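# Push the tray with the plate past the roller

## Task

Move the tray through the machine until every part of the number plate, which must still be resting in the tray, has gone beyond the roller inside the wire cage. At the end, no part of either arm may be in contact with the tray or the plate.

## Robot and tools

Robot: two arms on a table, each ending in a sixteen-motor four-digit hand (three fingers and a thumb). left_arm carries a left hand and sits on the +y side, base near (+0.042, +0.258, +0.028) m; right_arm carries a right hand and sits on the -y side, base near (-0.003, -0.319, +0.027) m. Arm names are not image sides. A camera stand is fixed behind the arms.

Scene frame: origin at table-top height, halfway between the nominal bases; +x points out over the table, +z up, +y toward left_arm. Positions are in metres and orientations are wxyz quaternions, all in this frame. Reported hand positions and orientations may be wrong by a few centimetres, more when the arm is stretched far.

Hand point: a frame fixed to the palm, a little beyond the index and middle knuckles. Its +z runs along straight fingers toward the tips, +y points out of the palm face, and +x runs across the palm away from the thumb on the right hand (toward the thumb on the left hand). Straight fingertips reach about 0.156 m beyond the hand point in +z. A rigid mast sticks out from the wrist on the palm side and can collide with objects.

execute_actions(actions, cameras): actions is a list of actions executed one after another; each action lasts 0.5 s and is a table of 1 to 15 rows, one row per 1/30 s control step. If an action has fewer than 15 rows, its final row is held for the remaining steps. Every row is one flat list of 48 numbers, each in [-1, 1], covering both arms even if only one moves:
- 0-5: left_arm dx, dy, dz, rx, ry, rz
- 6-21: left hand motor goals
- 22-23: left current_limit, speed
- 24-29: right_arm dx, dy, dz, rx, ry, rz
- 30-45: right hand motor goals
- 46-47: right current_limit, speed

Arm numbers are offsets, not poses. They are taken along scene-frame axes from that arm's Hand target as it was at the start of the action. Every row in an action is measured from that same start, not added onto the row before it; a new action begins from the updated Hand target, so sending the same offset again moves further. Scale: 1.0 corresponds to 0.6 m for dx, dy, dz and to 180 degrees for rx, ry, rz. rx, ry, rz form one rotation vector, turning about the Hand target position. A translation longer than 1.0 gets scaled down along its direction. All zeros re-requests the current target.

Hand goal order, per hand: index_mcp, index_abd, index_pip, index_dip, thumb_cmc, thumb_axl, thumb_mcp, thumb_ipl, middle_mcp, middle_abd, middle_pip, middle_dip, ring_mcp, ring_abd, ring_pip, ring_dip. Each value is an absolute hinge goal mapped linearly from one end stop (-1) to the other (+1), not an offset. Straight values are: _mcp -0.75, _abd 0.00, _pip -0.58, _dip -0.70, thumb_cmc -0.71, thumb_axl -0.68, thumb_mcp -0.23, thumb_ipl -0.17. Moving toward +1 curls fingers toward the palm; _abd swings a finger away from the thumb; thumb_cmc brings the thumb round in front of the palm. A zero in these columns is a real goal, so to keep a hand unchanged, send back its reported hand_goal, hand_current_limit and hand_speed.
current_limit maps -1 to 0 mA and +1 to 550 mA, with a floor of 11 mA; very low values may leave fingers too weak to move. speed sets goal slewing at (speed+1)/2 of 8.5 rad/s. Both start at +0.4 and -0.6 and keep their last written value.

cameras: list of names (cam_high 896x504, cam_left_wrist 672x504, cam_right_wrist 672x504), ["all"], or []. If it is omitted or null, images come back only when actions is empty. An unknown name makes the call invalid.

Results per arm: end_effector_position and end_effector_quat_wxyz of the hand point; Hand target, which is the last commanded pose after clipping and the base for the next offsets; joint positions, velocities ("within noise" when at rest) and torques, which include the arm's own weight, carry an offset and noise, and wrap at ±28 N m for joints 3 and 4; intermediate step positions during motion. Per hand motor: hand_goal, hand_measured (on the same -1..1 scale), hand_current_ma (positive means pushing toward -1), and hand_state, one of moving, goal, blocked or overload, plus the current limit and speed now set. A MOTOR HOT line warns of heating; an OVER-TEMPERATURE FAULT line means that arm has dropped and is disabled for 30 s or more.

Motion behaviour: each step, the commanded orientation is limited to 40 degrees from the measured one, and position takes priority over orientation. Hands commonly stop a few centimetres short of the target because of friction, load and elbow sag (the hand ends up lower than commanded). Waiting does not fix this; send the missing distance as a further offset. To release a push against something, command the target back beyond the hand's current position.

zoom_image(camera, region): returns an enlarged crop of that camera's most recent image, region [x0, y0, x1, y1] in pixels from the top-left corner, at most 504 by 504.
read_manual(section): returns only licence texts and does nothing to the robot.
finished_scene(scene): ends scene 1 or 2 permanently; call it only once the goal holds.

Avoid: knocking objects off the table, dropping things or releasing them while they move, hitting fixed or heavy objects, shoving hard, and any contact or pinching between the two hands. A finger motor drawing 495 mA or more for 5 s shuts off for 10 s, so do not squeeze at full limit for long. Holding loads, long reaches and pushing toward unreachable targets heat the arm motors. Between calls the robot keeps executing its last command. Something may occasionally nudge a loose object.

Each tool is called after "Emit:" as name(argument=value, ...), one argument or row to a line, values as JSON.

## Session

Emit:
execute_actions(
  actions=[],
)

Scene clock: 0.00 s.
left_arm: end_effector_position=(+0.5603, +0.7433, +0.3468) hand_goal=(-0.754, +0.000, -0.576, -0.696, -0.714, -0.678, -0.226, -0.168, -0.754, +0.000, -0.576, -0.696, -0.754, +0.000, -0.576, -0.696) hand_measured=(-0.754, +0.000, -0.576, -0.696, -0.714, -0.678, -0.226, -0.168, -0.754, +0.000, -0.576, -0.696, -0.754, +0.000, -0.576, -0.696) hand_current_ma=(+0, +0, +0, +0, +0, +0, +0, +0, +0, +0, +0, +0, +0, +0, +0, +0) hand_state=(goal, goal, goal, goal, goal, goal, goal, goal, goal, goal, goal, goal, goal, goal, goal, goal) hand_current_limit=0.40 hand_speed=-0.60 end_effector_quat_wxyz=(+0.145, +0.636, +0.465, +0.598) | right_arm: end_effector_position=(+0.1879, -0.6457, +0.3397) hand_goal=(-0.754, +0.000, -0.576, -0.696, -0.714, -0.678, -0.226, -0.168, -0.754, +0.000, -0.576, -0.696, -0.754, +0.000, -0.576, -0.696) hand_measured=(-0.754, +0.000, -0.576, -0.696, -0.714, -0.678, -0.226, -0.168, -0.754, +0.000, -0.576, -0.696, -0.754, +0.000, -0.576, -0.696) hand_current_ma=(+0, +0, +0, +0, +0, +0, +0, +0, +0, +0, +0, +0, +0, +0, +0, +0) hand_state=(goal, goal, goal, goal, goal, goal, goal, goal, goal, goal, goal, goal, goal, goal, goal, goal) hand_current_limit=0.40 hand_speed=-0.60 end_effector_quat_wxyz=(+0.394, +0.664, +0.603, +0.200)
Joint positions: left_arm=[0.932 1.739 1.225 0.231 0.523 0.846] | right_arm=[-1.528 0.923 0.769 -0.938 -0.813 -1.219]
Joint velocities: within noise
Joint torques (N m): no reading
Heat: left arm: hottest elbow 28 °C; right arm: hottest waist 25 °C.
Hand target: left_arm +0.5632, +0.7461, +0.3630; +0.141, +0.633, +0.453, +0.612 | right_arm +0.1886, -0.6501, +0.3560; +0.408, +0.654, +0.608, +0.190

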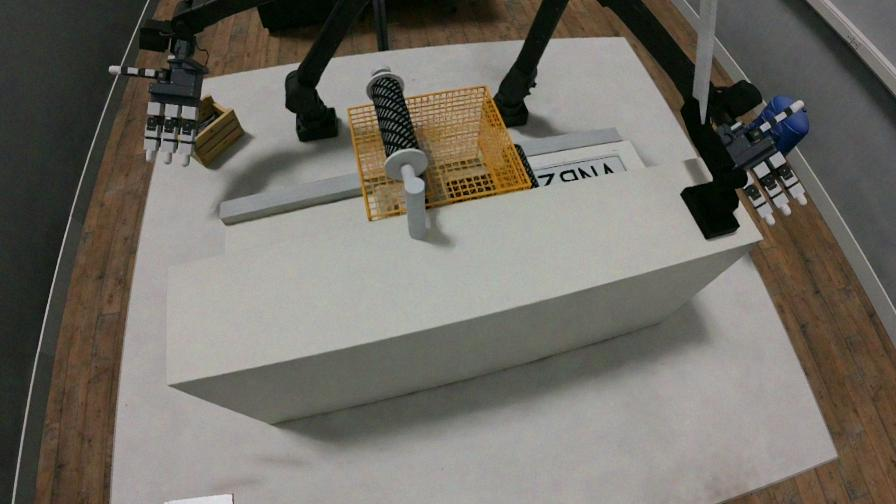

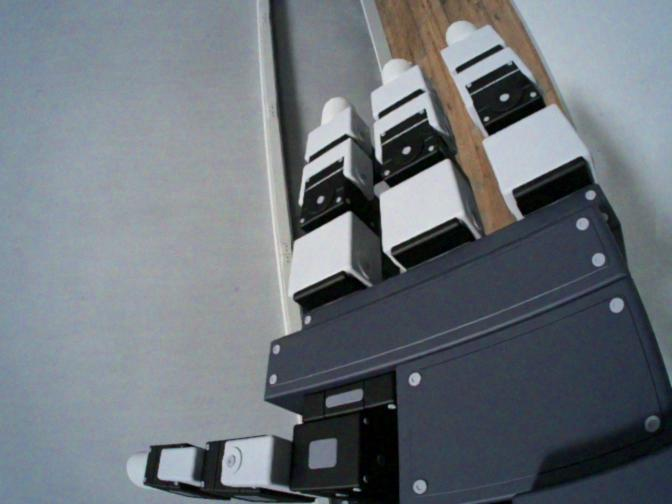

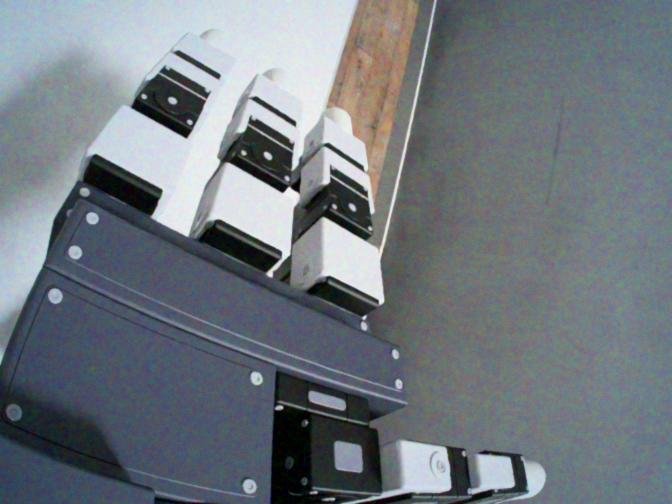

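Emit:
zoom_image(
  camera="cam_high",
  region=[330, 50, 560, 250],
)

Emit:
zoom_image(
  camera="cam_high",
  region=[500, 100, 780, 260],
)

Emit:
zoom_image(
  camera="cam_high",
  region=[150, 130, 430, 450],
)

Scaled by 2.191 from the camera's 896x504 image, which has a finer 1280x720 frame.

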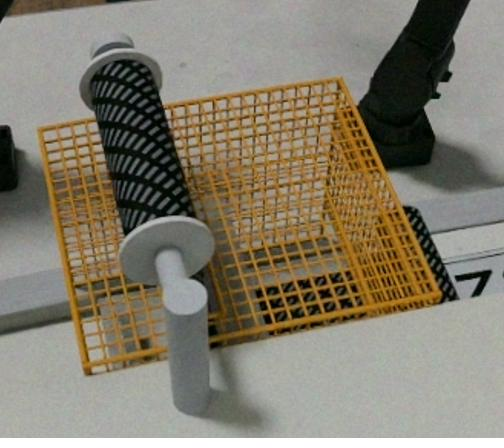

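Scaled by 1.800 from the camera's 896x504 image, which has a finer 1280x720 frame.

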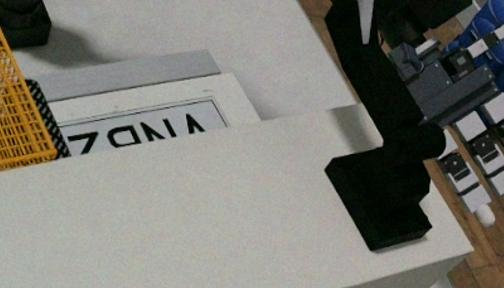

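Scaled by 1.575 from the camera's 896x504 image, which has a finer 1280x720 frame.

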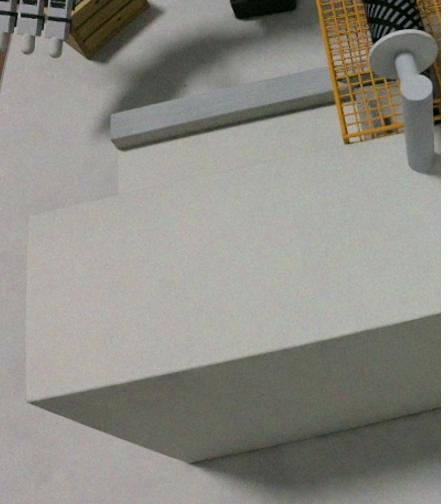

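Emit:
execute_actions(
  actions=[
    [[0,0,0.08,0,0,0,-0.754,0,-0.576,-0.696,-0.714,-0.678,-0.226,-0.168,-0.754,0,-0.576,-0.696,-0.754,0,-0.576,-0.696,0.4,-0.6,0.05,0.02,0.05,0.148,-0.056,-0.122,-0.754,0,-0.576,-0.696,-0.714,-0.678,-0.226,-0.168,-0.754,0,-0.576,-0.696,-0.754,0,-0.576,-0.696,0.4,-0.6]],
    [[0,0,0,0,0,0,-0.754,0,-0.576,-0.696,-0.714,-0.678,-0.226,-0.168,-0.754,0,-0.576,-0.696,-0.754,0,-0.576,-0.696,0.4,-0.6,0.05,0.02,0,0.148,-0.056,-0.122,-0.754,0,-0.576,-0.696,-0.714,-0.678,-0.226,-0.168,-0.754,0,-0.576,-0.696,-0.754,0,-0.576,-0.696,0.4,-0.6]],
    [[0,0,0,0,0,0,-0.754,0,-0.576,-0.696,-0.714,-0.678,-0.226,-0.168,-0.754,0,-0.576,-0.696,-0.754,0,-0.576,-0.696,0.4,-0.6,0.05,0.02,0,0.148,-0.056,-0.122,-0.754,0,-0.576,-0.696,-0.714,-0.678,-0.226,-0.168,-0.754,0,-0.576,-0.696,-0.754,0,-0.576,-0.696,0.4,-0.6]],
    [[0,0,0,0,0,0,-0.754,0,-0.576,-0.696,-0.714,-0.678,-0.226,-0.168,-0.754,0,-0.576,-0.696,-0.754,0,-0.576,-0.696,0.4,-0.6,0.05,0.02,0,0.148,-0.056,-0.122,-0.754,0,-0.576,-0.696,-0.714,-0.678,-0.226,-0.168,-0.754,0,-0.576,-0.696,-0.754,0,-0.576,-0.696,0.4,-0.6]],
  ],
  cameras=["all"],
)

Scene clock: 50.43 s.
left_arm: end_effector_position=(+0.5564, +0.7380, +0.3753) hand_goal=(-0.754, +0.000, -0.576, -0.696, -0.714, -0.678, -0.226, -0.168, -0.754, +0.000, -0.576, -0.696, -0.754, +0.000, -0.576, -0.696) hand_measured=(-0.758, +0.000, -0.576, -0.696, -0.720, -0.678, -0.226, -0.168, -0.760, +0.000, -0.576, -0.696, -0.760, +0.000, -0.576, -0.696) hand_current_ma=(-16, +0, -2, +0, -21, +2, +1, +1, -19, +0, -2, +0, -21, +0, -2, +0) hand_state=(goal, goal, goal, goal, goal, goal, goal, goal, goal, goal, goal, goal, goal, goal, goal, goal) hand_current_limit=0.40 hand_speed=-0.60 end_effector_quat_wxyz=(+0.147, +0.639, +0.472, +0.590) | right_arm: end_effector_position=(+0.2978, -0.5981, +0.3618) hand_goal=(-0.754, +0.000, -0.576, -0.696, -0.714, -0.678, -0.226, -0.168, -0.754, +0.000, -0.576, -0.696, -0.754, +0.000, -0.576, -0.696) hand_measured=(-0.752, -0.002, -0.576, -0.696, -0.712, -0.678, -0.224, -0.168, -0.752, -0.002, -0.576, -0.696, -0.752, -0.002, -0.576, -0.696) hand_current_ma=(+9, -5, -2, +0, +7, +3, +7, +1, +11, -4, -2, +0, +10, -4, -2, +0) hand_state=(goal, goal, goal, goal, goal, goal, goal, goal, goal, goal, goal, goal, goal, goal, goal, goal) hand_current_limit=0.40 hand_speed=-0.60 end_effector_quat_wxyz=(-0.061, +0.802, -0.431, +0.409)
Joint positions: left_arm=[0.932 1.683 1.247 0.131 0.523 0.846] | right_arm=[-0.697 1.014 1.181 -0.915 -0.26 1.978]
Joint torques (N m): left_arm=[-0.5 -16.32 16.68 2.04 0.2 0.08] | right_arm=[-0.67 -3.08 13.74 1.37 0.02 0.04]
Heat: left arm: hottest elbow 36 °C; right arm: hottest elbow 29 °C.
Hand target: left_arm +0.5631, +0.7461, +0.4110; +0.141, +0.633, +0.453, +0.612 | right_arm +0.3086, -0.6021, +0.3858; -0.062, +0.793, -0.434, +0.424
Off the commanded pose: left_arm 0.037 m, 3 deg | right_arm 0.027 m, 2 deg.
Step readings (end_effector_position of left_arm | right_arm):
0: (+0.5603, +0.7433, +0.3468) | (+0.1879, -0.6457, +0.3397)
1: (+0.5603, +0.7433, +0.3468) | (+0.1879, -0.6457, +0.3397)
2: (+0.5603, +0.7432, +0.3463) | (+0.1882, -0.6459, +0.3391)
4: (+0.5596, +0.7423, +0.3456) | (+0.1930, -0.6425, +0.3377)
8: (+0.5571, +0.7389, +0.3524) | (+0.2107, -0.6244, +0.3450)
15: (+0.5560, +0.7374, +0.3743) | (+0.2140, -0.6219, +0.3558)
16: (+0.5562, +0.7377, +0.3756) | (+0.2145, -0.6229, +0.3562)
17: (+0.5563, +0.7379, +0.3761) | (+0.2163, -0.6233, +0.3557)
19: (+0.5564, +0.7379, +0.3760) | (+0.2239, -0.6208, +0.3552)
23: (+0.5564, +0.7380, +0.3753) | (+0.2456, -0.6090, +0.3563)
30: (+0.5564, +0.7380, +0.3753) | (+0.2449, -0.6168, +0.3506)
31: (+0.5564, +0.7380, +0.3753) | (+0.2449, -0.6174, +0.3502)
32: (+0.5564, +0.7380, +0.3753) | (+0.2462, -0.6159, +0.3500)
34: (+0.5564, +0.7380, +0.3753) | (+0.2535, -0.6097, +0.3507)
38: (+0.5564, +0.7380, +0.3753) | (+0.2741, -0.5994, +0.3627)
45: (+0.5564, +0.7380, +0.3753) | (+0.2697, -0.6086, +0.3652)
46: (+0.5564, +0.7380, +0.3753) | (+0.2693, -0.6085, +0.3633)
47: (+0.5564, +0.7380, +0.3753) | (+0.2706, -0.6066, +0.3607)
49: (+0.5564, +0.7380, +0.3753) | (+0.2783, -0.6024, +0.3582)
53: (+0.5564, +0.7380, +0.3753) | (+0.3007, -0.6003, +0.3638)
60: (+0.5564, +0.7380, +0.3753) | (+0.3001, -0.6026, +0.3617)

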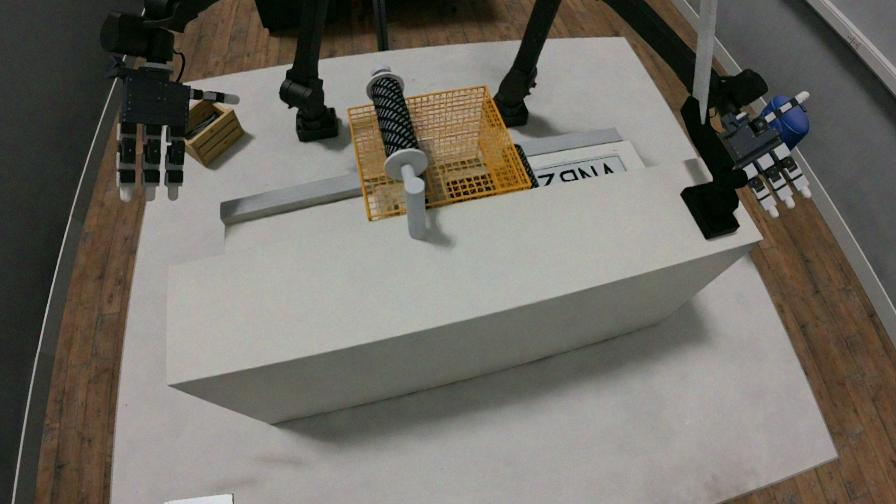

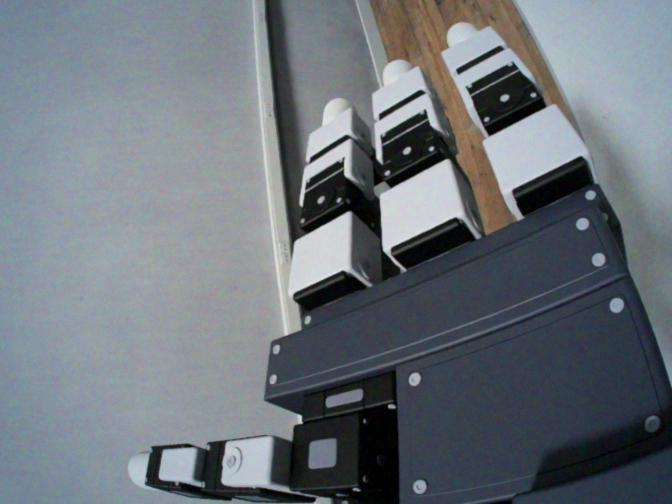

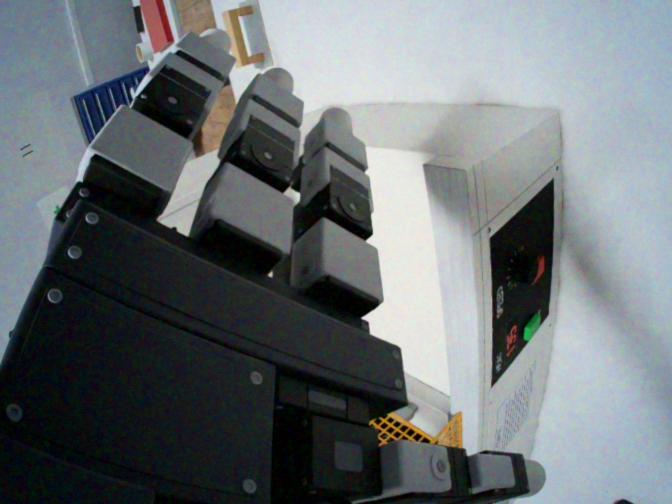

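Emit:
zoom_image(
  camera="cam_right_wrist",
  region=[400, 80, 672, 504],
)

Emit:
zoom_image(
  camera="cam_right_wrist",
  region=[340, 330, 540, 480],
)

Scaled by 1.189 from the camera's 672x504 image, which has a finer 960x720 frame.

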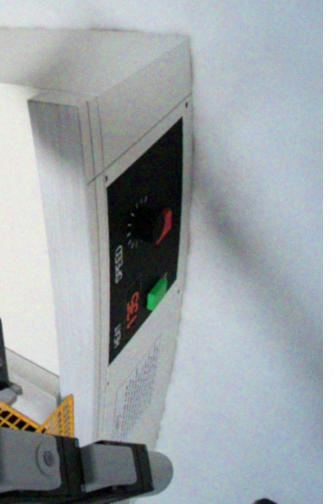

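Scaled by 2.520 from the camera's 672x504 image, which has a finer 960x720 frame.

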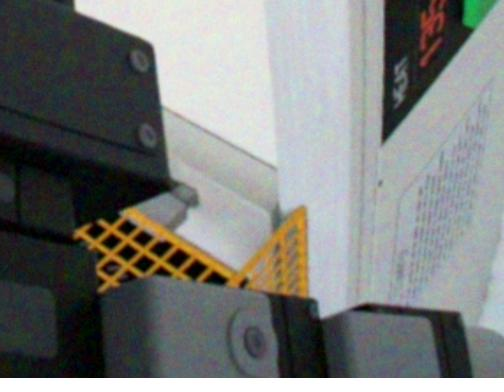

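Emit:
execute_actions(
  actions=[
    [[0,0,0,0,0,0,-0.754,0,-0.576,-0.696,-0.714,-0.678,-0.226,-0.168,-0.754,0,-0.576,-0.696,-0.754,0,-0.576,-0.696,0.4,-0.6,-0.09,0.043,0.02,0.045,0.113,0.005,-0.754,0,-0.576,-0.696,-0.714,-0.678,-0.226,-0.168,-0.754,0,-0.576,-0.696,-0.754,0,-0.576,-0.696,0.4,-0.6]],
    [[0,0,0,0,0,0,-0.754,0,-0.576,-0.696,-0.714,-0.678,-0.226,-0.168,-0.754,0,-0.576,-0.696,-0.754,0,-0.576,-0.696,0.4,-0.6,-0.09,0.043,0.02,0.045,0.113,0.005,-0.754,0,-0.576,-0.696,-0.714,-0.678,-0.226,-0.168,-0.754,0,-0.576,-0.696,-0.754,0,-0.576,-0.696,0.4,-0.6]],
  ],
  cameras=["all"],
)

Scene clock: 66.73 s.
left_arm: end_effector_position=(+0.5564, +0.7380, +0.3753) hand_goal=(-0.754, +0.000, -0.576, -0.696, -0.714, -0.678, -0.226, -0.168, -0.754, +0.000, -0.576, -0.696, -0.754, +0.000, -0.576, -0.696) hand_measured=(-0.758, +0.000, -0.576, -0.696, -0.720, -0.678, -0.226, -0.168, -0.760, +0.000, -0.576, -0.696, -0.760, +0.000, -0.576, -0.696) hand_current_ma=(-16, +0, -2, +0, -21, +2, +1, +1, -19, +0, -2, +0, -21, +0, -2, +0) hand_state=(goal, goal, goal, goal, goal, goal, goal, goal, goal, goal, goal, goal, goal, goal, goal, goal) hand_current_limit=0.40 hand_speed=-0.60 end_effector_quat_wxyz=(+0.147, +0.639, +0.472, +0.590) | right_arm: end_effector_position=(+0.1908, -0.5465, +0.3934) hand_goal=(-0.754, +0.000, -0.576, -0.696, -0.714, -0.678, -0.226, -0.168, -0.754, +0.000, -0.576, -0.696, -0.754, +0.000, -0.576, -0.696) hand_measured=(-0.750, -0.002, -0.576, -0.696, -0.712, -0.678, -0.222, -0.168, -0.750, -0.002, -0.576, -0.696, -0.750, -0.002, -0.576, -0.696) hand_current_ma=(+12, -5, -2, +0, +8, +3, +15, +1, +14, -4, -2, +0, +13, -4, -2, +0) hand_state=(goal, goal, goal, goal, goal, goal, goal, goal, goal, goal, goal, goal, goal, goal, goal, goal) hand_current_limit=0.40 hand_speed=-0.60 end_effector_quat_wxyz=(-0.007, +0.871, -0.482, +0.094)
Joint positions: left_arm=[0.932 1.683 1.247 0.131 0.523 0.846] | right_arm=[-0.652 1.16 1.473 -1.699 -0.041 1.938]
Joint torques (N m): left_arm=[-0.56 -16.32 16.65 2.02 0.2 0.08] | right_arm=[-0.26 -3.96 11.81 0.02 0.19 -0.19]
Heat: left arm: hottest elbow 38 °C; right arm: hottest elbow 34 °C.
Hand target: left_arm +0.5631, +0.7461, +0.4110; +0.141, +0.633, +0.453, +0.612 | right_arm +0.2006, -0.5504, +0.4099; -0.023, +0.880, -0.470, +0.058
Off the commanded pose: left_arm 0.037 m, 3 deg | right_arm 0.019 m, 5 deg.
joint sent to its limit (right arm) — joint 4 (wrist pitch), lower limit. The joint targets are off in orientation, not in position.
Step readings (end_effector_position of left_arm | right_arm):
0: (+0.5564, +0.7380, +0.3753) | (+0.2978, -0.5981, +0.3618)
1: (+0.5564, +0.7380, +0.3753) | (+0.2970, -0.5978, +0.3619)
2: (+0.5564, +0.7380, +0.3753) | (+0.2912, -0.5966, +0.3620)
4: (+0.5564, +0.7380, +0.3753) | (+0.2724, -0.5890, +0.3639)
8: (+0.5564, +0.7380, +0.3753) | (+0.2504, -0.5773, +0.3779)
15: (+0.5564, +0.7380, +0.3753) | (+0.2445, -0.5730, +0.3830)
16: (+0.5564, +0.7380, +0.3753) | (+0.2436, -0.5724, +0.3816)
17: (+0.5564, +0.7380, +0.3753) | (+0.2385, -0.5707, +0.3813)
19: (+0.5564, +0.7380, +0.3753) | (+0.2200, -0.5652, +0.3845)
23: (+0.5564, +0.7380, +0.3753) | (+0.1988, -0.5542, +0.3911)
30: (+0.5564, +0.7380, +0.3753) | (+0.1914, -0.5471, +0.3934)

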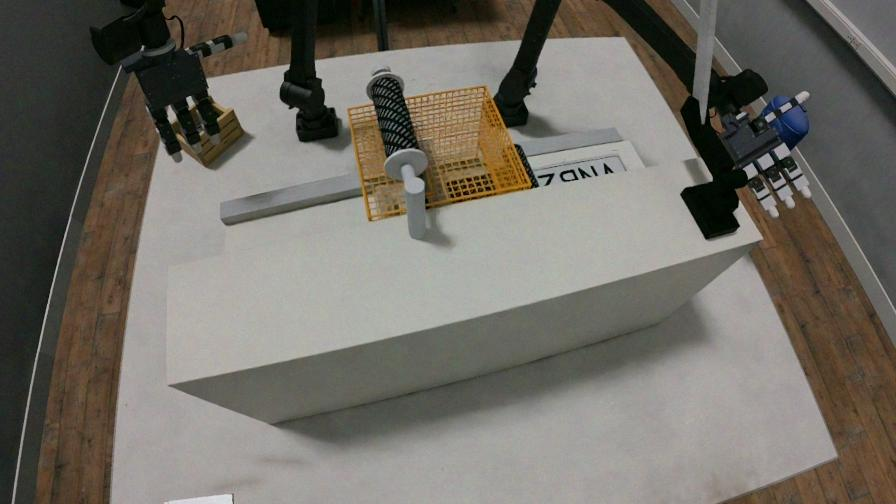

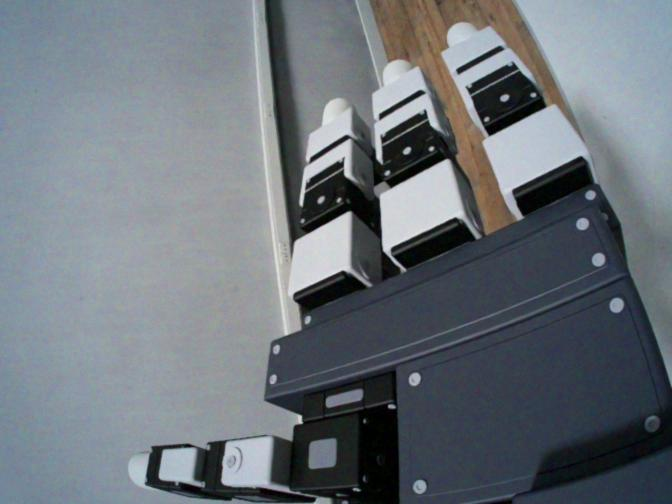

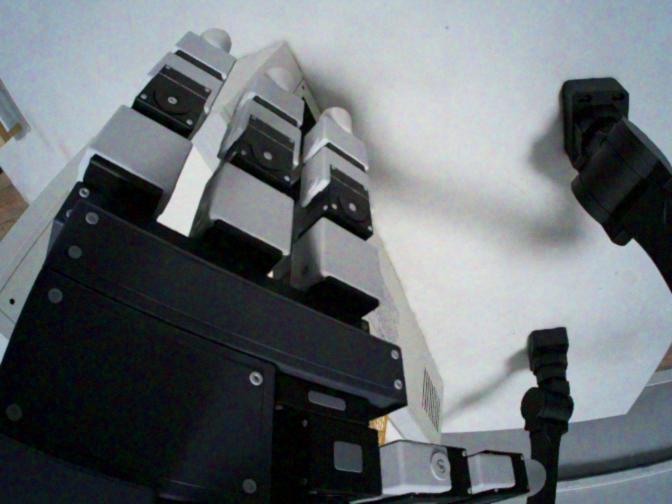

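Emit:
execute_actions(
  actions=[
    [[0,0,0,0,0,0,-0.754,0,-0.576,-0.696,-0.714,-0.678,-0.226,-0.168,-0.754,0,-0.576,-0.696,-0.754,0,-0.576,-0.696,0.4,-0.6,0.17,0.03,0.0,0,0,0,-0.754,0,-0.576,-0.696,-0.714,-0.678,-0.226,-0.168,-0.754,0,-0.576,-0.696,-0.754,0,-0.576,-0.696,0.4,-0.6]],
    [[0,0,0,0,0,0,-0.754,0,-0.576,-0.696,-0.714,-0.678,-0.226,-0.168,-0.754,0,-0.576,-0.696,-0.754,0,-0.576,-0.696,0.4,-0.6,0.17,0.03,0.0,0,0,0,-0.754,0,-0.576,-0.696,-0.714,-0.678,-0.226,-0.168,-0.754,0,-0.576,-0.696,-0.754,0,-0.576,-0.696,0.4,-0.6]],
  ],
  cameras=["all"],
)

Scene clock: 72.93 s.
left_arm: end_effector_position=(+0.5564, +0.7380, +0.3753) hand_goal=(-0.754, +0.000, -0.576, -0.696, -0.714, -0.678, -0.226, -0.168, -0.754, +0.000, -0.576, -0.696, -0.754, +0.000, -0.576, -0.696) hand_measured=(-0.758, +0.000, -0.576, -0.696, -0.720, -0.678, -0.226, -0.168, -0.760, +0.000, -0.576, -0.696, -0.760, +0.000, -0.576, -0.696) hand_current_ma=(-16, +0, -2, +0, -21, +2, +1, +1, -19, +0, -2, +0, -21, +0, -2, +0) hand_state=(goal, goal, goal, goal, goal, goal, goal, goal, goal, goal, goal, goal, goal, goal, goal, goal) hand_current_limit=0.40 hand_speed=-0.60 end_effector_quat_wxyz=(+0.147, +0.639, +0.472, +0.590) | right_arm: end_effector_position=(+0.3983, -0.5119, +0.3937) hand_goal=(-0.754, +0.000, -0.576, -0.696, -0.714, -0.678, -0.226, -0.168, -0.754, +0.000, -0.576, -0.696, -0.754, +0.000, -0.576, -0.696) hand_measured=(-0.752, -0.002, -0.576, -0.696, -0.712, -0.678, -0.222, -0.168, -0.752, -0.002, -0.576, -0.696, -0.752, -0.002, -0.576, -0.696) hand_current_ma=(+8, -5, -1, +0, +7, +3, +16, +1, +10, -5, -1, +0, +10, -4, -1, +0) hand_state=(goal, goal, goal, goal, goal, goal, goal, goal, goal, goal, goal, goal, goal, goal, goal, goal) hand_current_limit=0.40 hand_speed=-0.60 end_effector_quat_wxyz=(-0.036, +0.911, -0.402, +0.085)
Joint positions: left_arm=[0.932 1.683 1.247 0.131 0.523 0.846] | right_arm=[-0.331 1.582 1.891 -1.704 -0.056 2.081]
Joint torques (N m): left_arm=[-0.5 -16.26 16.65 2.04 0.2 0.08] | right_arm=[-1.67 -11.93 11.64 0.21 0.12 0.04]
Heat: left arm: hottest elbow 39 °C; right arm: hottest elbow 34 °C.
Hand target: left_arm +0.5631, +0.7461, +0.4110; +0.141, +0.633, +0.453, +0.612 | right_arm +0.4047, -0.5144, +0.4098; -0.023, +0.880, -0.470, +0.058
Off the commanded pose: left_arm 0.037 m, 3 deg | right_arm 0.017 m, 9 deg.
joint sent to its limit (right arm) — joint 4 (wrist pitch), lower limit; joint 6 (wrist roll), upper limit. The joint targets are off in orientation, not in position.
Step readings (end_effector_position of left_arm | right_arm):
0: (+0.5564, +0.7380, +0.3753) | (+0.1908, -0.5465, +0.3934)
1: (+0.5564, +0.7380, +0.3753) | (+0.1912, -0.5468, +0.3939)
2: (+0.5564, +0.7380, +0.3753) | (+0.1933, -0.5470, +0.3954)
4: (+0.5564, +0.7380, +0.3753) | (+0.2147, -0.5444, +0.4016)
8: (+0.5564, +0.7380, +0.3753) | (+0.2707, -0.5323, +0.4029)
15: (+0.5564, +0.7380, +0.3753) | (+0.2969, -0.5297, +0.3814)
16: (+0.5564, +0.7380, +0.3753) | (+0.2973, -0.5297, +0.3818)
17: (+0.5564, +0.7380, +0.3753) | (+0.3012, -0.5283, +0.3835)
19: (+0.5564, +0.7380, +0.3753) | (+0.3202, -0.5284, +0.3940)
23: (+0.5564, +0.7380, +0.3753) | (+0.3672, -0.5182, +0.4072)
30: (+0.5564, +0.7380, +0.3753) | (+0.3952, -0.5095, +0.3908)

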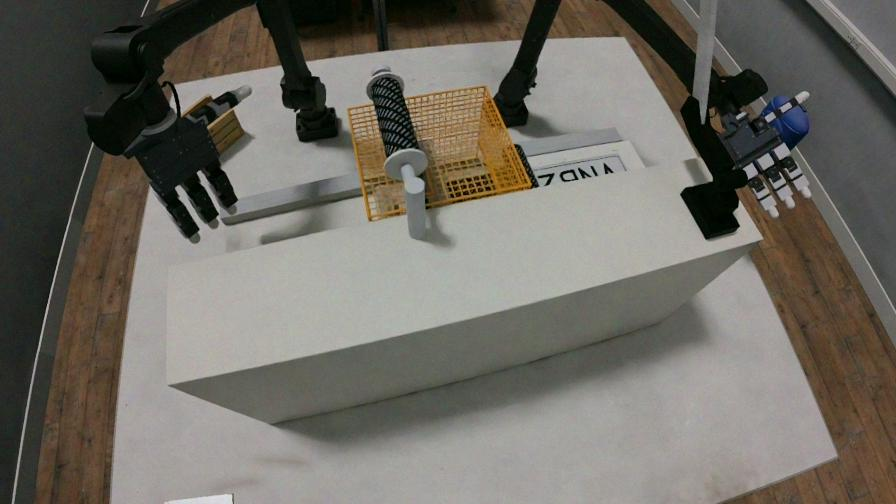

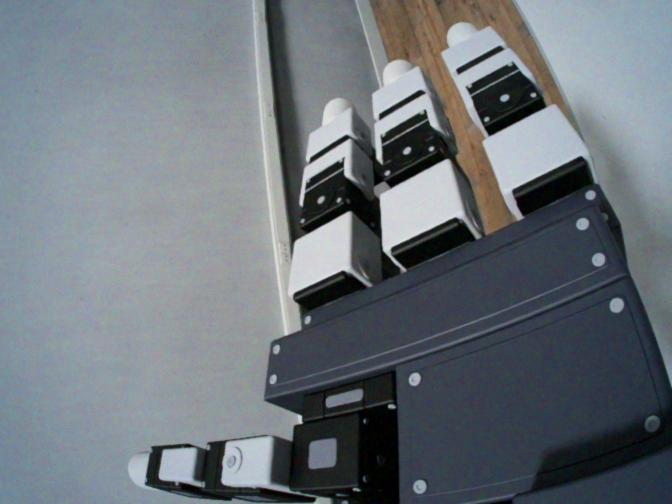

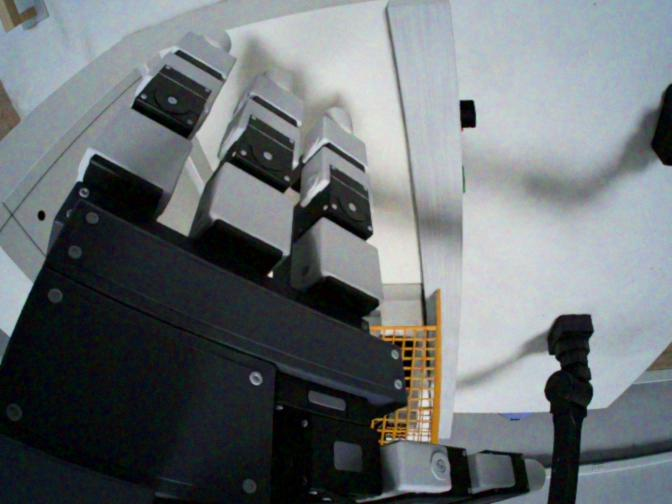

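Emit:
zoom_image(
  camera="cam_right_wrist",
  region=[340, 260, 480, 450],
)

Emit:
zoom_image(
  camera="cam_right_wrist",
  region=[0, 0, 480, 300],
)

Scaled by 2.653 from the camera's 672x504 image, which has a finer 960x720 frame.

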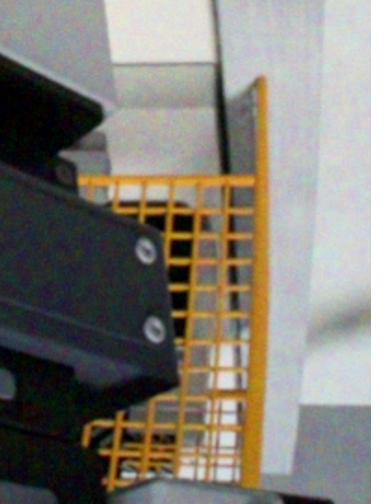

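Scaled by 1.050 from the camera's 672x504 image, which has a finer 960x720 frame.

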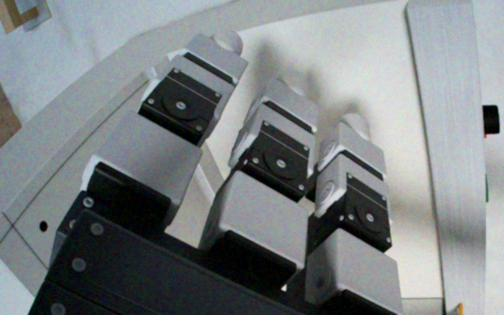

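Emit:
execute_actions(
  actions=[
    [[0,0,0,0,0,0,-0.754,0,-0.576,-0.696,-0.714,-0.678,-0.226,-0.168,-0.754,0,-0.576,-0.696,-0.754,0,-0.576,-0.696,0.4,-0.6,0.0,-0.16,0.0,0,0,0,-0.754,0,-0.576,-0.696,-0.714,-0.678,-0.226,-0.168,-0.754,0,-0.576,-0.696,-0.754,0,-0.576,-0.696,0.4,-0.6]],
    [[0,0,0,0,0,0,-0.754,0,-0.576,-0.696,-0.714,-0.678,-0.226,-0.168,-0.754,0,-0.576,-0.696,-0.754,0,-0.576,-0.696,0.4,-0.6,0.03,-0.15,-0.1,0,0,0,-0.754,0,-0.576,-0.696,-0.714,-0.678,-0.226,-0.168,-0.754,0,-0.576,-0.696,-0.754,0,-0.576,-0.696,0.4,-0.6]],
    [[0,0,0,0,0,0,-0.754,0,-0.576,-0.696,-0.714,-0.678,-0.226,-0.168,-0.754,0,-0.576,-0.696,-0.754,0,-0.576,-0.696,0.4,-0.6,0.0,0,-0.1,0.12,0,0,-0.754,0,-0.576,-0.696,-0.714,-0.678,-0.226,-0.168,-0.754,0,-0.576,-0.696,-0.754,0,-0.576,-0.696,0.4,-0.6]],
  ],
  cameras=["all"],
)

Scene clock: 107.60 s.
left_arm: end_effector_position=(+0.5564, +0.7380, +0.3753) hand_goal=(-0.754, +0.000, -0.576, -0.696, -0.714, -0.678, -0.226, -0.168, -0.754, +0.000, -0.576, -0.696, -0.754, +0.000, -0.576, -0.696) hand_measured=(-0.758, +0.000, -0.576, -0.696, -0.720, -0.678, -0.226, -0.168, -0.760, +0.000, -0.576, -0.696, -0.760, +0.000, -0.576, -0.696) hand_current_ma=(-16, +0, -2, +0, -21, +2, +1, +1, -19, +0, -2, +0, -21, +0, -2, +0) hand_state=(goal, goal, goal, goal, goal, goal, goal, goal, goal, goal, goal, goal, goal, goal, goal, goal) hand_current_limit=0.40 hand_speed=-0.60 end_effector_quat_wxyz=(+0.147, +0.639, +0.472, +0.590) | right_arm: end_effector_position=(+0.4152, -0.6945, +0.2922) hand_goal=(-0.754, +0.000, -0.576, -0.696, -0.714, -0.678, -0.226, -0.168, -0.754, +0.000, -0.576, -0.696, -0.754, +0.000, -0.576, -0.696) hand_measured=(-0.750, -0.002, -0.576, -0.696, -0.712, -0.678, -0.222, -0.168, -0.750, -0.002, -0.576, -0.696, -0.750, -0.002, -0.576, -0.696) hand_current_ma=(+14, -5, +0, +0, +7, +3, +17, +1, +17, -4, +0, +0, +15, -4, +0, +0) hand_state=(goal, goal, goal, goal, goal, goal, goal, goal, goal, goal, goal, goal, goal, goal, goal, goal) hand_current_limit=0.40 hand_speed=-0.60 end_effector_quat_wxyz=(-0.159, +0.856, -0.489, +0.056)
Joint positions: left_arm=[0.932 1.683 1.247 0.131 0.523 0.846] | right_arm=[-0.714 1.94 2.125 -1.704 -0.334 1.908]
Joint torques (N m): left_arm=[-0.5 -16.26 16.66 2.04 0.21 0.07] | right_arm=[-1.26 -16.15 9.85 -0.06 -0.4 -0.22]
Heat: left arm: hottest elbow 43 °C; right arm: hottest elbow 32 °C.
Hand target: left_arm +0.5631, +0.7461, +0.4110; +0.141, +0.633, +0.453, +0.612 | right_arm +0.4226, -0.7004, +0.2898; -0.187, +0.861, -0.473, -0.031
Off the commanded pose: left_arm 0.037 m, 3 deg | right_arm 0.010 m, 11 deg.
joint sent to its limit (right arm) — joint 4 (wrist pitch), lower limit. The joint targets are off in orientation, not in position.
Step readings (end_effector_position of left_arm | right_arm):
0: (+0.5564, +0.7380, +0.3753) | (+0.3983, -0.5119, +0.3937)
1: (+0.5564, +0.7380, +0.3753) | (+0.3981, -0.5124, +0.3938)
2: (+0.5564, +0.7380, +0.3753) | (+0.3979, -0.5148, +0.3945)
4: (+0.5564, +0.7380, +0.3753) | (+0.3995, -0.5274, +0.3983)
8: (+0.5564, +0.7380, +0.3753) | (+0.3919, -0.5755, +0.4040)
15: (+0.5564, +0.7380, +0.3753) | (+0.3866, -0.6110, +0.3960)
16: (+0.5564, +0.7380, +0.3753) | (+0.3884, -0.6109, +0.3946)
17: (+0.5564, +0.7380, +0.3753) | (+0.3909, -0.6129, +0.3932)
19: (+0.5564, +0.7380, +0.3753) | (+0.4016, -0.6216, +0.3898)
23: (+0.5564, +0.7380, +0.3753) | (+0.4107, -0.6565, +0.3676)
30: (+0.5564, +0.7380, +0.3753) | (+0.4072, -0.6958, +0.3176)
31: (+0.5564, +0.7380, +0.3753) | (+0.4085, -0.6958, +0.3144)
32: (+0.5564, +0.7380, +0.3753) | (+0.4127, -0.6916, +0.3104)
34: (+0.5564, +0.7380, +0.3753) | (+0.4207, -0.6823, +0.3043)
38: (+0.5564, +0.7380, +0.3753) | (+0.4264, -0.6768, +0.3016)
45: (+0.5564, +0.7380, +0.3753) | (+0.4167, -0.6914, +0.2960)

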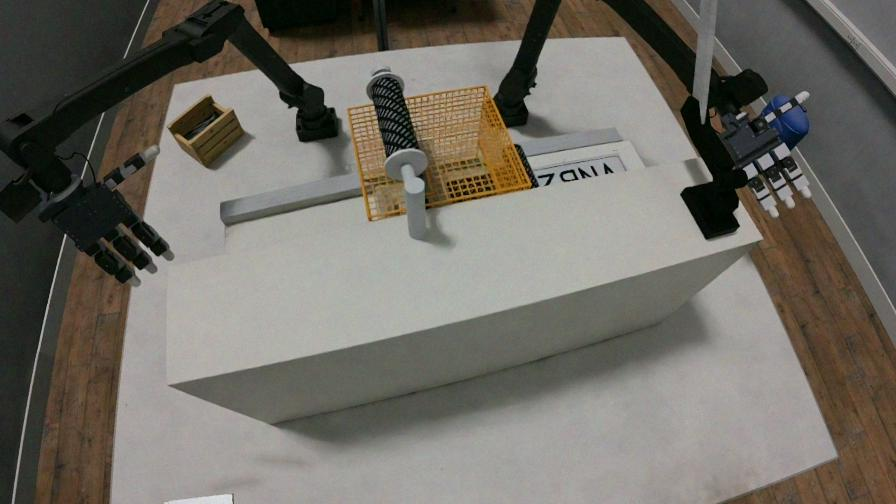

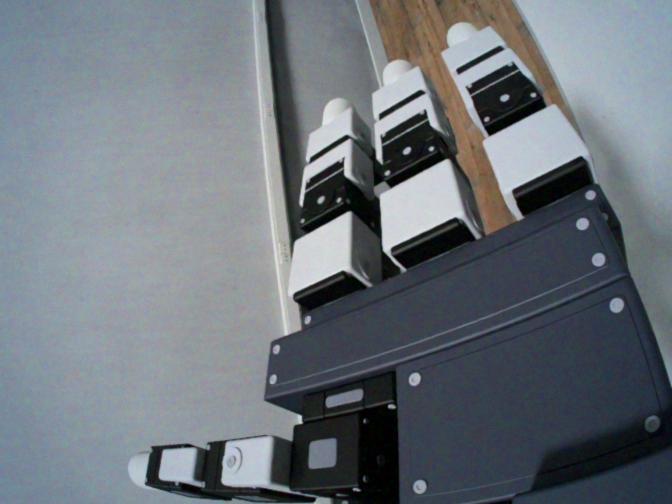

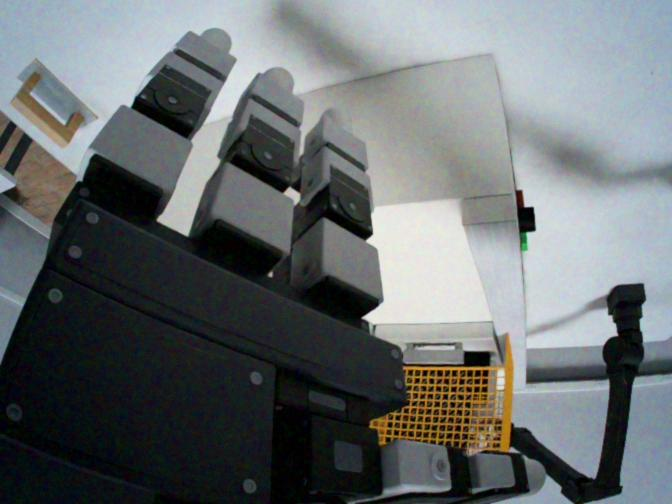

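Emit:
zoom_image(
  camera="cam_right_wrist",
  region=[360, 300, 540, 460],
)

Emit:
zoom_image(
  camera="cam_right_wrist",
  region=[290, 40, 560, 360],
)

Scaled by 2.800 from the camera's 672x504 image, which has a finer 960x720 frame.

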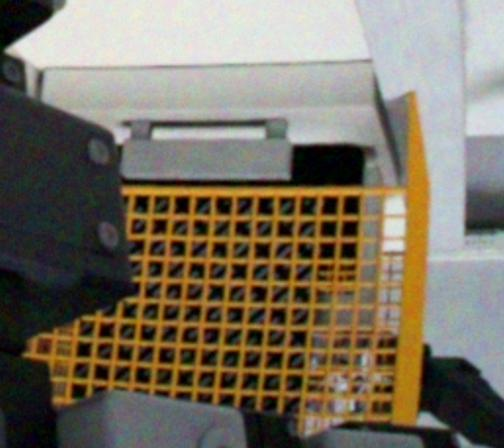

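Scaled by 1.575 from the camera's 672x504 image, which has a finer 960x720 frame.

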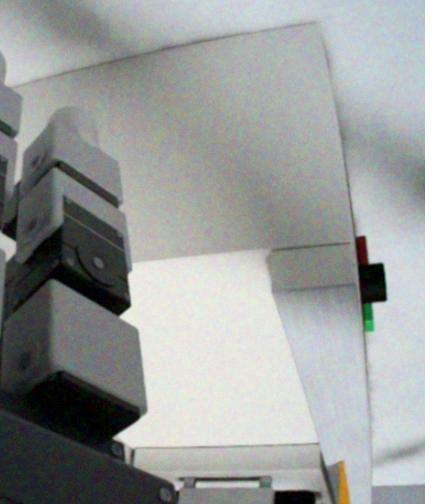

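Emit:
execute_actions(
  actions=[
    [[-0.1,0.06,0.03,-0.15,-0.062,0.04,-0.754,0,-0.576,-0.696,-0.714,-0.678,-0.226,-0.168,-0.754,0,-0.576,-0.696,-0.754,0,-0.576,-0.696,0.4,-0.6,0.0,0,0.0,0,0,0,-0.754,0,-0.576,-0.696,-0.714,-0.678,-0.226,-0.168,-0.754,0,-0.576,-0.696,-0.754,0,-0.576,-0.696,0.4,-0.6]],
    [[-0.1,0.02,0.0,-0.15,-0.062,0.04,-0.754,0,-0.576,-0.696,-0.714,-0.678,-0.226,-0.168,-0.754,0,-0.576,-0.696,-0.754,0,-0.576,-0.696,0.4,-0.6,0,0,0,0,0,0,-0.754,0,-0.576,-0.696,-0.714,-0.678,-0.226,-0.168,-0.754,0,-0.576,-0.696,-0.754,0,-0.576,-0.696,0.4,-0.6]],
  ],
  cameras=["all"],
)

Scene clock: 171.13 s.
left_arm: end_effector_position=(+0.4472, +0.7926, +0.4308) hand_goal=(-0.754, +0.000, -0.576, -0.696, -0.714, -0.678, -0.226, -0.168, -0.754, +0.000, -0.576, -0.696, -0.754, +0.000, -0.576, -0.696) hand_measured=(-0.762, +0.000, -0.576, -0.696, -0.724, -0.678, -0.226, -0.168, -0.762, +0.000, -0.576, -0.696, -0.764, +0.000, -0.576, -0.696) hand_current_ma=(-28, +1, -2, +0, -33, +2, +1, +1, -32, +1, -2, +0, -34, +1, -2, +0) hand_state=(goal, goal, goal, goal, goal, goal, goal, goal, goal, goal, goal, goal, goal, goal, goal, goal) hand_current_limit=0.40 hand_speed=-0.60 end_effector_quat_wxyz=(+0.414, +0.324, +0.715, +0.461) | right_arm: end_effector_position=(+0.4152, -0.6945, +0.2922) hand_goal=(-0.754, +0.000, -0.576, -0.696, -0.714, -0.678, -0.226, -0.168, -0.754, +0.000, -0.576, -0.696, -0.754, +0.000, -0.576, -0.696) hand_measured=(-0.750, -0.002, -0.576, -0.696, -0.712, -0.678, -0.222, -0.168, -0.750, -0.002, -0.576, -0.696, -0.750, -0.002, -0.576, -0.696) hand_current_ma=(+14, -5, +0, +0, +7, +3, +17, +1, +17, -4, +0, +0, +15, -4, +0, +0) hand_state=(goal, goal, goal, goal, goal, goal, goal, goal, goal, goal, goal, goal, goal, goal, goal, goal) hand_current_limit=0.40 hand_speed=-0.60 end_effector_quat_wxyz=(-0.159, +0.856, -0.489, +0.056)
Joint positions: left_arm=[1.021 1.477 1.152 0.042 0.592 -0.146] | right_arm=[-0.714 1.94 2.125 -1.704 -0.334 1.908]
Joint torques (N m): left_arm=[-0.15 -13.74 10.89 2.65 0.02 0.01] | right_arm=[-1.2 -16.15 9.92 -0.06 -0.36 -0.21]
Heat: left arm: hottest elbow 46 °C; right arm: hottest elbow 33 °C.
Hand target: left_arm +0.4430, +0.7941, +0.4290; +0.417, +0.316, +0.717, +0.460 | right_arm +0.4226, -0.7004, +0.2898; -0.187, +0.861, -0.473, -0.031
Off the commanded pose: left_arm 0.005 m, 1 deg | right_arm 0.010 m, 11 deg.
joint sent to its limit (right arm) — joint 4 (wrist pitch), lower limit. The joint targets are off in orientation, not in position.
Step readings (end_effector_position of left_arm | right_arm):
0: (+0.5564, +0.7380, +0.3753) | (+0.4152, -0.6945, +0.2922)
1: (+0.5562, +0.7381, +0.3753) | (+0.4152, -0.6945, +0.2922)
2: (+0.5546, +0.7396, +0.3765) | (+0.4152, -0.6945, +0.2922)
4: (+0.5471, +0.7459, +0.3817) | (+0.4152, -0.6945, +0.2922)
8: (+0.5272, +0.7629, +0.4033) | (+0.4152, -0.6945, +0.2922)
15: (+0.5041, +0.7769, +0.4340) | (+0.4152, -0.6945, +0.2922)
16: (+0.5035, +0.7778, +0.4348) | (+0.4152, -0.6945, +0.2922)
17: (+0.5017, +0.7792, +0.4338) | (+0.4152, -0.6945, +0.2922)
19: (+0.4904, +0.7825, +0.4271) | (+0.4152, -0.6945, +0.2922)
23: (+0.4685, +0.7813, +0.4177) | (+0.4152, -0.6945, +0.2922)
30: (+0.4508, +0.7879, +0.4323) | (+0.4152, -0.6945, +0.2922)

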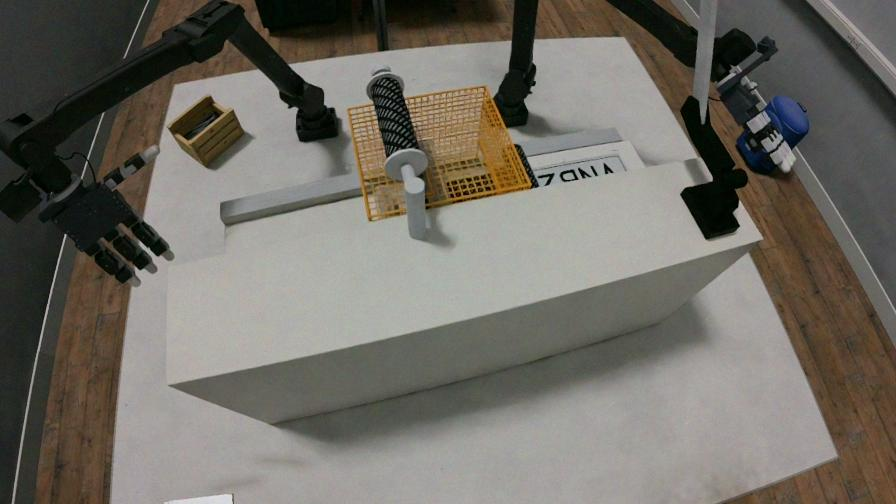

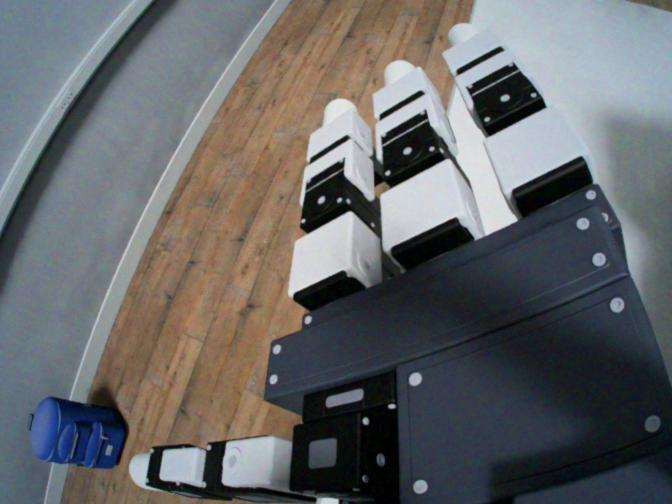

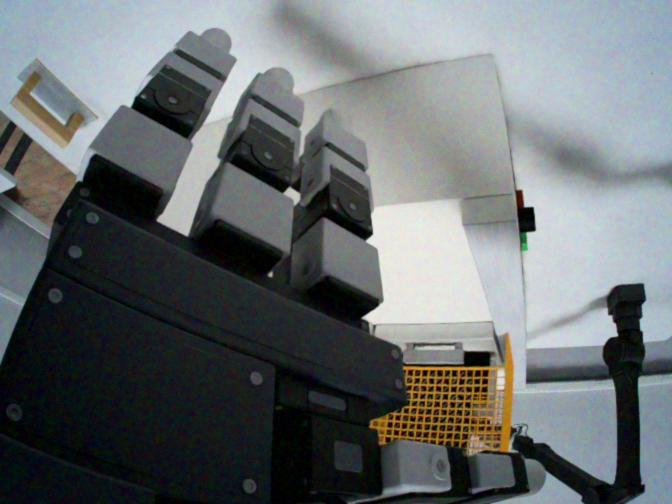

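Emit:
execute_actions(
  actions=[
    [[0,0,0,-0.16,-0.072,0.041,-0.754,0,-0.576,-0.696,-0.714,-0.678,-0.226,-0.168,-0.754,0,-0.576,-0.696,-0.754,0,-0.576,-0.696,0.4,-0.6,0.0,0,0.0,0,0,0,-0.754,0,-0.576,-0.696,-0.714,-0.678,-0.226,-0.168,-0.754,0,-0.576,-0.696,-0.754,0,-0.576,-0.696,0.4,-0.6]],
    [[0,0,0,-0.16,-0.072,0.041,-0.754,0,-0.576,-0.696,-0.714,-0.678,-0.226,-0.168,-0.754,0,-0.576,-0.696,-0.754,0,-0.576,-0.696,0.4,-0.6,0,0,0,0,0,0,-0.754,0,-0.576,-0.696,-0.714,-0.678,-0.226,-0.168,-0.754,0,-0.576,-0.696,-0.754,0,-0.576,-0.696,0.4,-0.6]],
    [[0,0,0,-0.16,-0.072,0.041,-0.754,0,-0.576,-0.696,-0.714,-0.678,-0.226,-0.168,-0.754,0,-0.576,-0.696,-0.754,0,-0.576,-0.696,0.4,-0.6,0,0,0,0,0,0,-0.754,0,-0.576,-0.696,-0.714,-0.678,-0.226,-0.168,-0.754,0,-0.576,-0.696,-0.754,0,-0.576,-0.696,0.4,-0.6]],
  ],
  cameras=["cam_left_wrist"],
)

Scene clock: 182.37 s.
left_arm: end_effector_position=(+0.4434, +0.7812, +0.3948) hand_goal=(-0.754, +0.000, -0.576, -0.696, -0.714, -0.678, -0.226, -0.168, -0.754, +0.000, -0.576, -0.696, -0.754, +0.000, -0.576, -0.696) hand_measured=(-0.752, -0.002, -0.576, -0.696, -0.712, -0.678, -0.226, -0.168, -0.752, -0.002, -0.576, -0.696, -0.752, -0.002, -0.576, -0.696) hand_current_ma=(+7, -6, -2, +0, +7, +2, +1, +1, +8, -4, -2, +0, +9, -4, -2, +0) hand_state=(goal, goal, goal, goal, goal, goal, goal, goal, goal, goal, goal, goal, goal, goal, goal, goal) hand_current_limit=0.40 hand_speed=-0.60 end_effector_quat_wxyz=(+0.606, -0.331, +0.723, -0.015) | right_arm: end_effector_position=(+0.4152, -0.6945, +0.2922) hand_goal=(-0.754, +0.000, -0.576, -0.696, -0.714, -0.678, -0.226, -0.168, -0.754, +0.000, -0.576, -0.696, -0.754, +0.000, -0.576, -0.696) hand_measured=(-0.750, -0.002, -0.576, -0.696, -0.712, -0.678, -0.222, -0.168, -0.750, -0.002, -0.576, -0.696, -0.750, -0.002, -0.576, -0.696) hand_current_ma=(+14, -5, +0, +0, +7, +3, +17, +1, +17, -4, +0, +0, +15, -4, +0, +0) hand_state=(goal, goal, goal, goal, goal, goal, goal, goal, goal, goal, goal, goal, goal, goal, goal, goal) hand_current_limit=0.40 hand_speed=-0.60 end_effector_quat_wxyz=(-0.159, +0.856, -0.489, +0.056)
Joint positions: left_arm=[0.948 1.446 1.385 -0.251 0.526 -1.864] | right_arm=[-0.714 1.94 2.125 -1.704 -0.334 1.908]
Joint torques (N m): left_arm=[0.32 -13.16 17.8 2.04 0.04 -0.03] | right_arm=[-1.2 -16.15 9.92 -0.06 -0.36 -0.21]
Heat: left arm: hottest elbow 46 °C; right arm: hottest elbow 33 °C.
Hand target: left_arm +0.4431, +0.7941, +0.4290; +0.623, -0.330, +0.709, -0.008 | right_arm +0.4226, -0.7004, +0.2898; -0.187, +0.861, -0.473, -0.031
Off the commanded pose: left_arm 0.037 m, 3 deg | right_arm 0.010 m, 11 deg.
joint sent to its limit (right arm) — joint 4 (wrist pitch), lower limit. The joint targets are off in orientation, not in position.
Step readings (end_effector_position of left_arm | right_arm):
0: (+0.4472, +0.7926, +0.4308) | (+0.4152, -0.6945, +0.2922)
1: (+0.4470, +0.7928, +0.4306) | (+0.4152, -0.6945, +0.2922)
2: (+0.4455, +0.7947, +0.4288) | (+0.4152, -0.6945, +0.2922)
4: (+0.4406, +0.7994, +0.4221) | (+0.4152, -0.6945, +0.2922)
8: (+0.4395, +0.7958, +0.4178) | (+0.4152, -0.6945, +0.2922)
15: (+0.4413, +0.7898, +0.4165) | (+0.4152, -0.6945, +0.2922)
16: (+0.4406, +0.7905, +0.4150) | (+0.4152, -0.6945, +0.2922)
17: (+0.4396, +0.7911, +0.4102) | (+0.4152, -0.6945, +0.2922)
19: (+0.4385, +0.7894, +0.3964) | (+0.4152, -0.6945, +0.2922)
23: (+0.4353, +0.7873, +0.3785) | (+0.4152, -0.6945, +0.2922)
30: (+0.4340, +0.7898, +0.3857) | (+0.4152, -0.6945, +0.2922)
31: (+0.4337, +0.7901, +0.3876) | (+0.4152, -0.6945, +0.2922)
32: (+0.4333, +0.7898, +0.3872) | (+0.4152, -0.6945, +0.2922)
34: (+0.4326, +0.7873, +0.3848) | (+0.4152, -0.6945, +0.2922)
38: (+0.4356, +0.7840, +0.3983) | (+0.4152, -0.6945, +0.2922)
45: (+0.4401, +0.7809, +0.4185) | (+0.4152, -0.6945, +0.2922)
Images, in order (width x height): cam_left_wrist 672x504.

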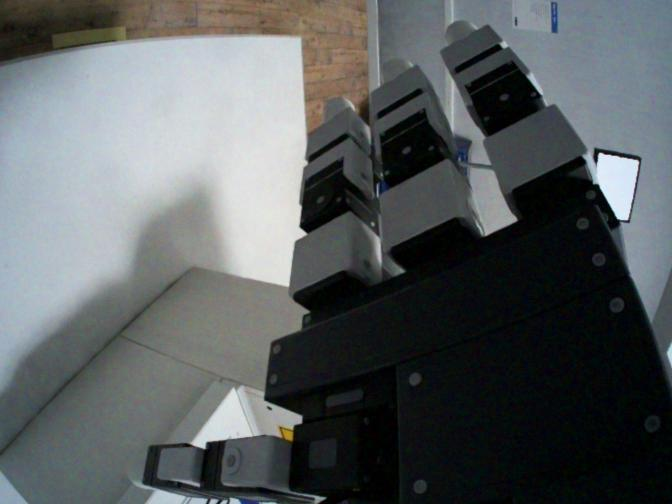

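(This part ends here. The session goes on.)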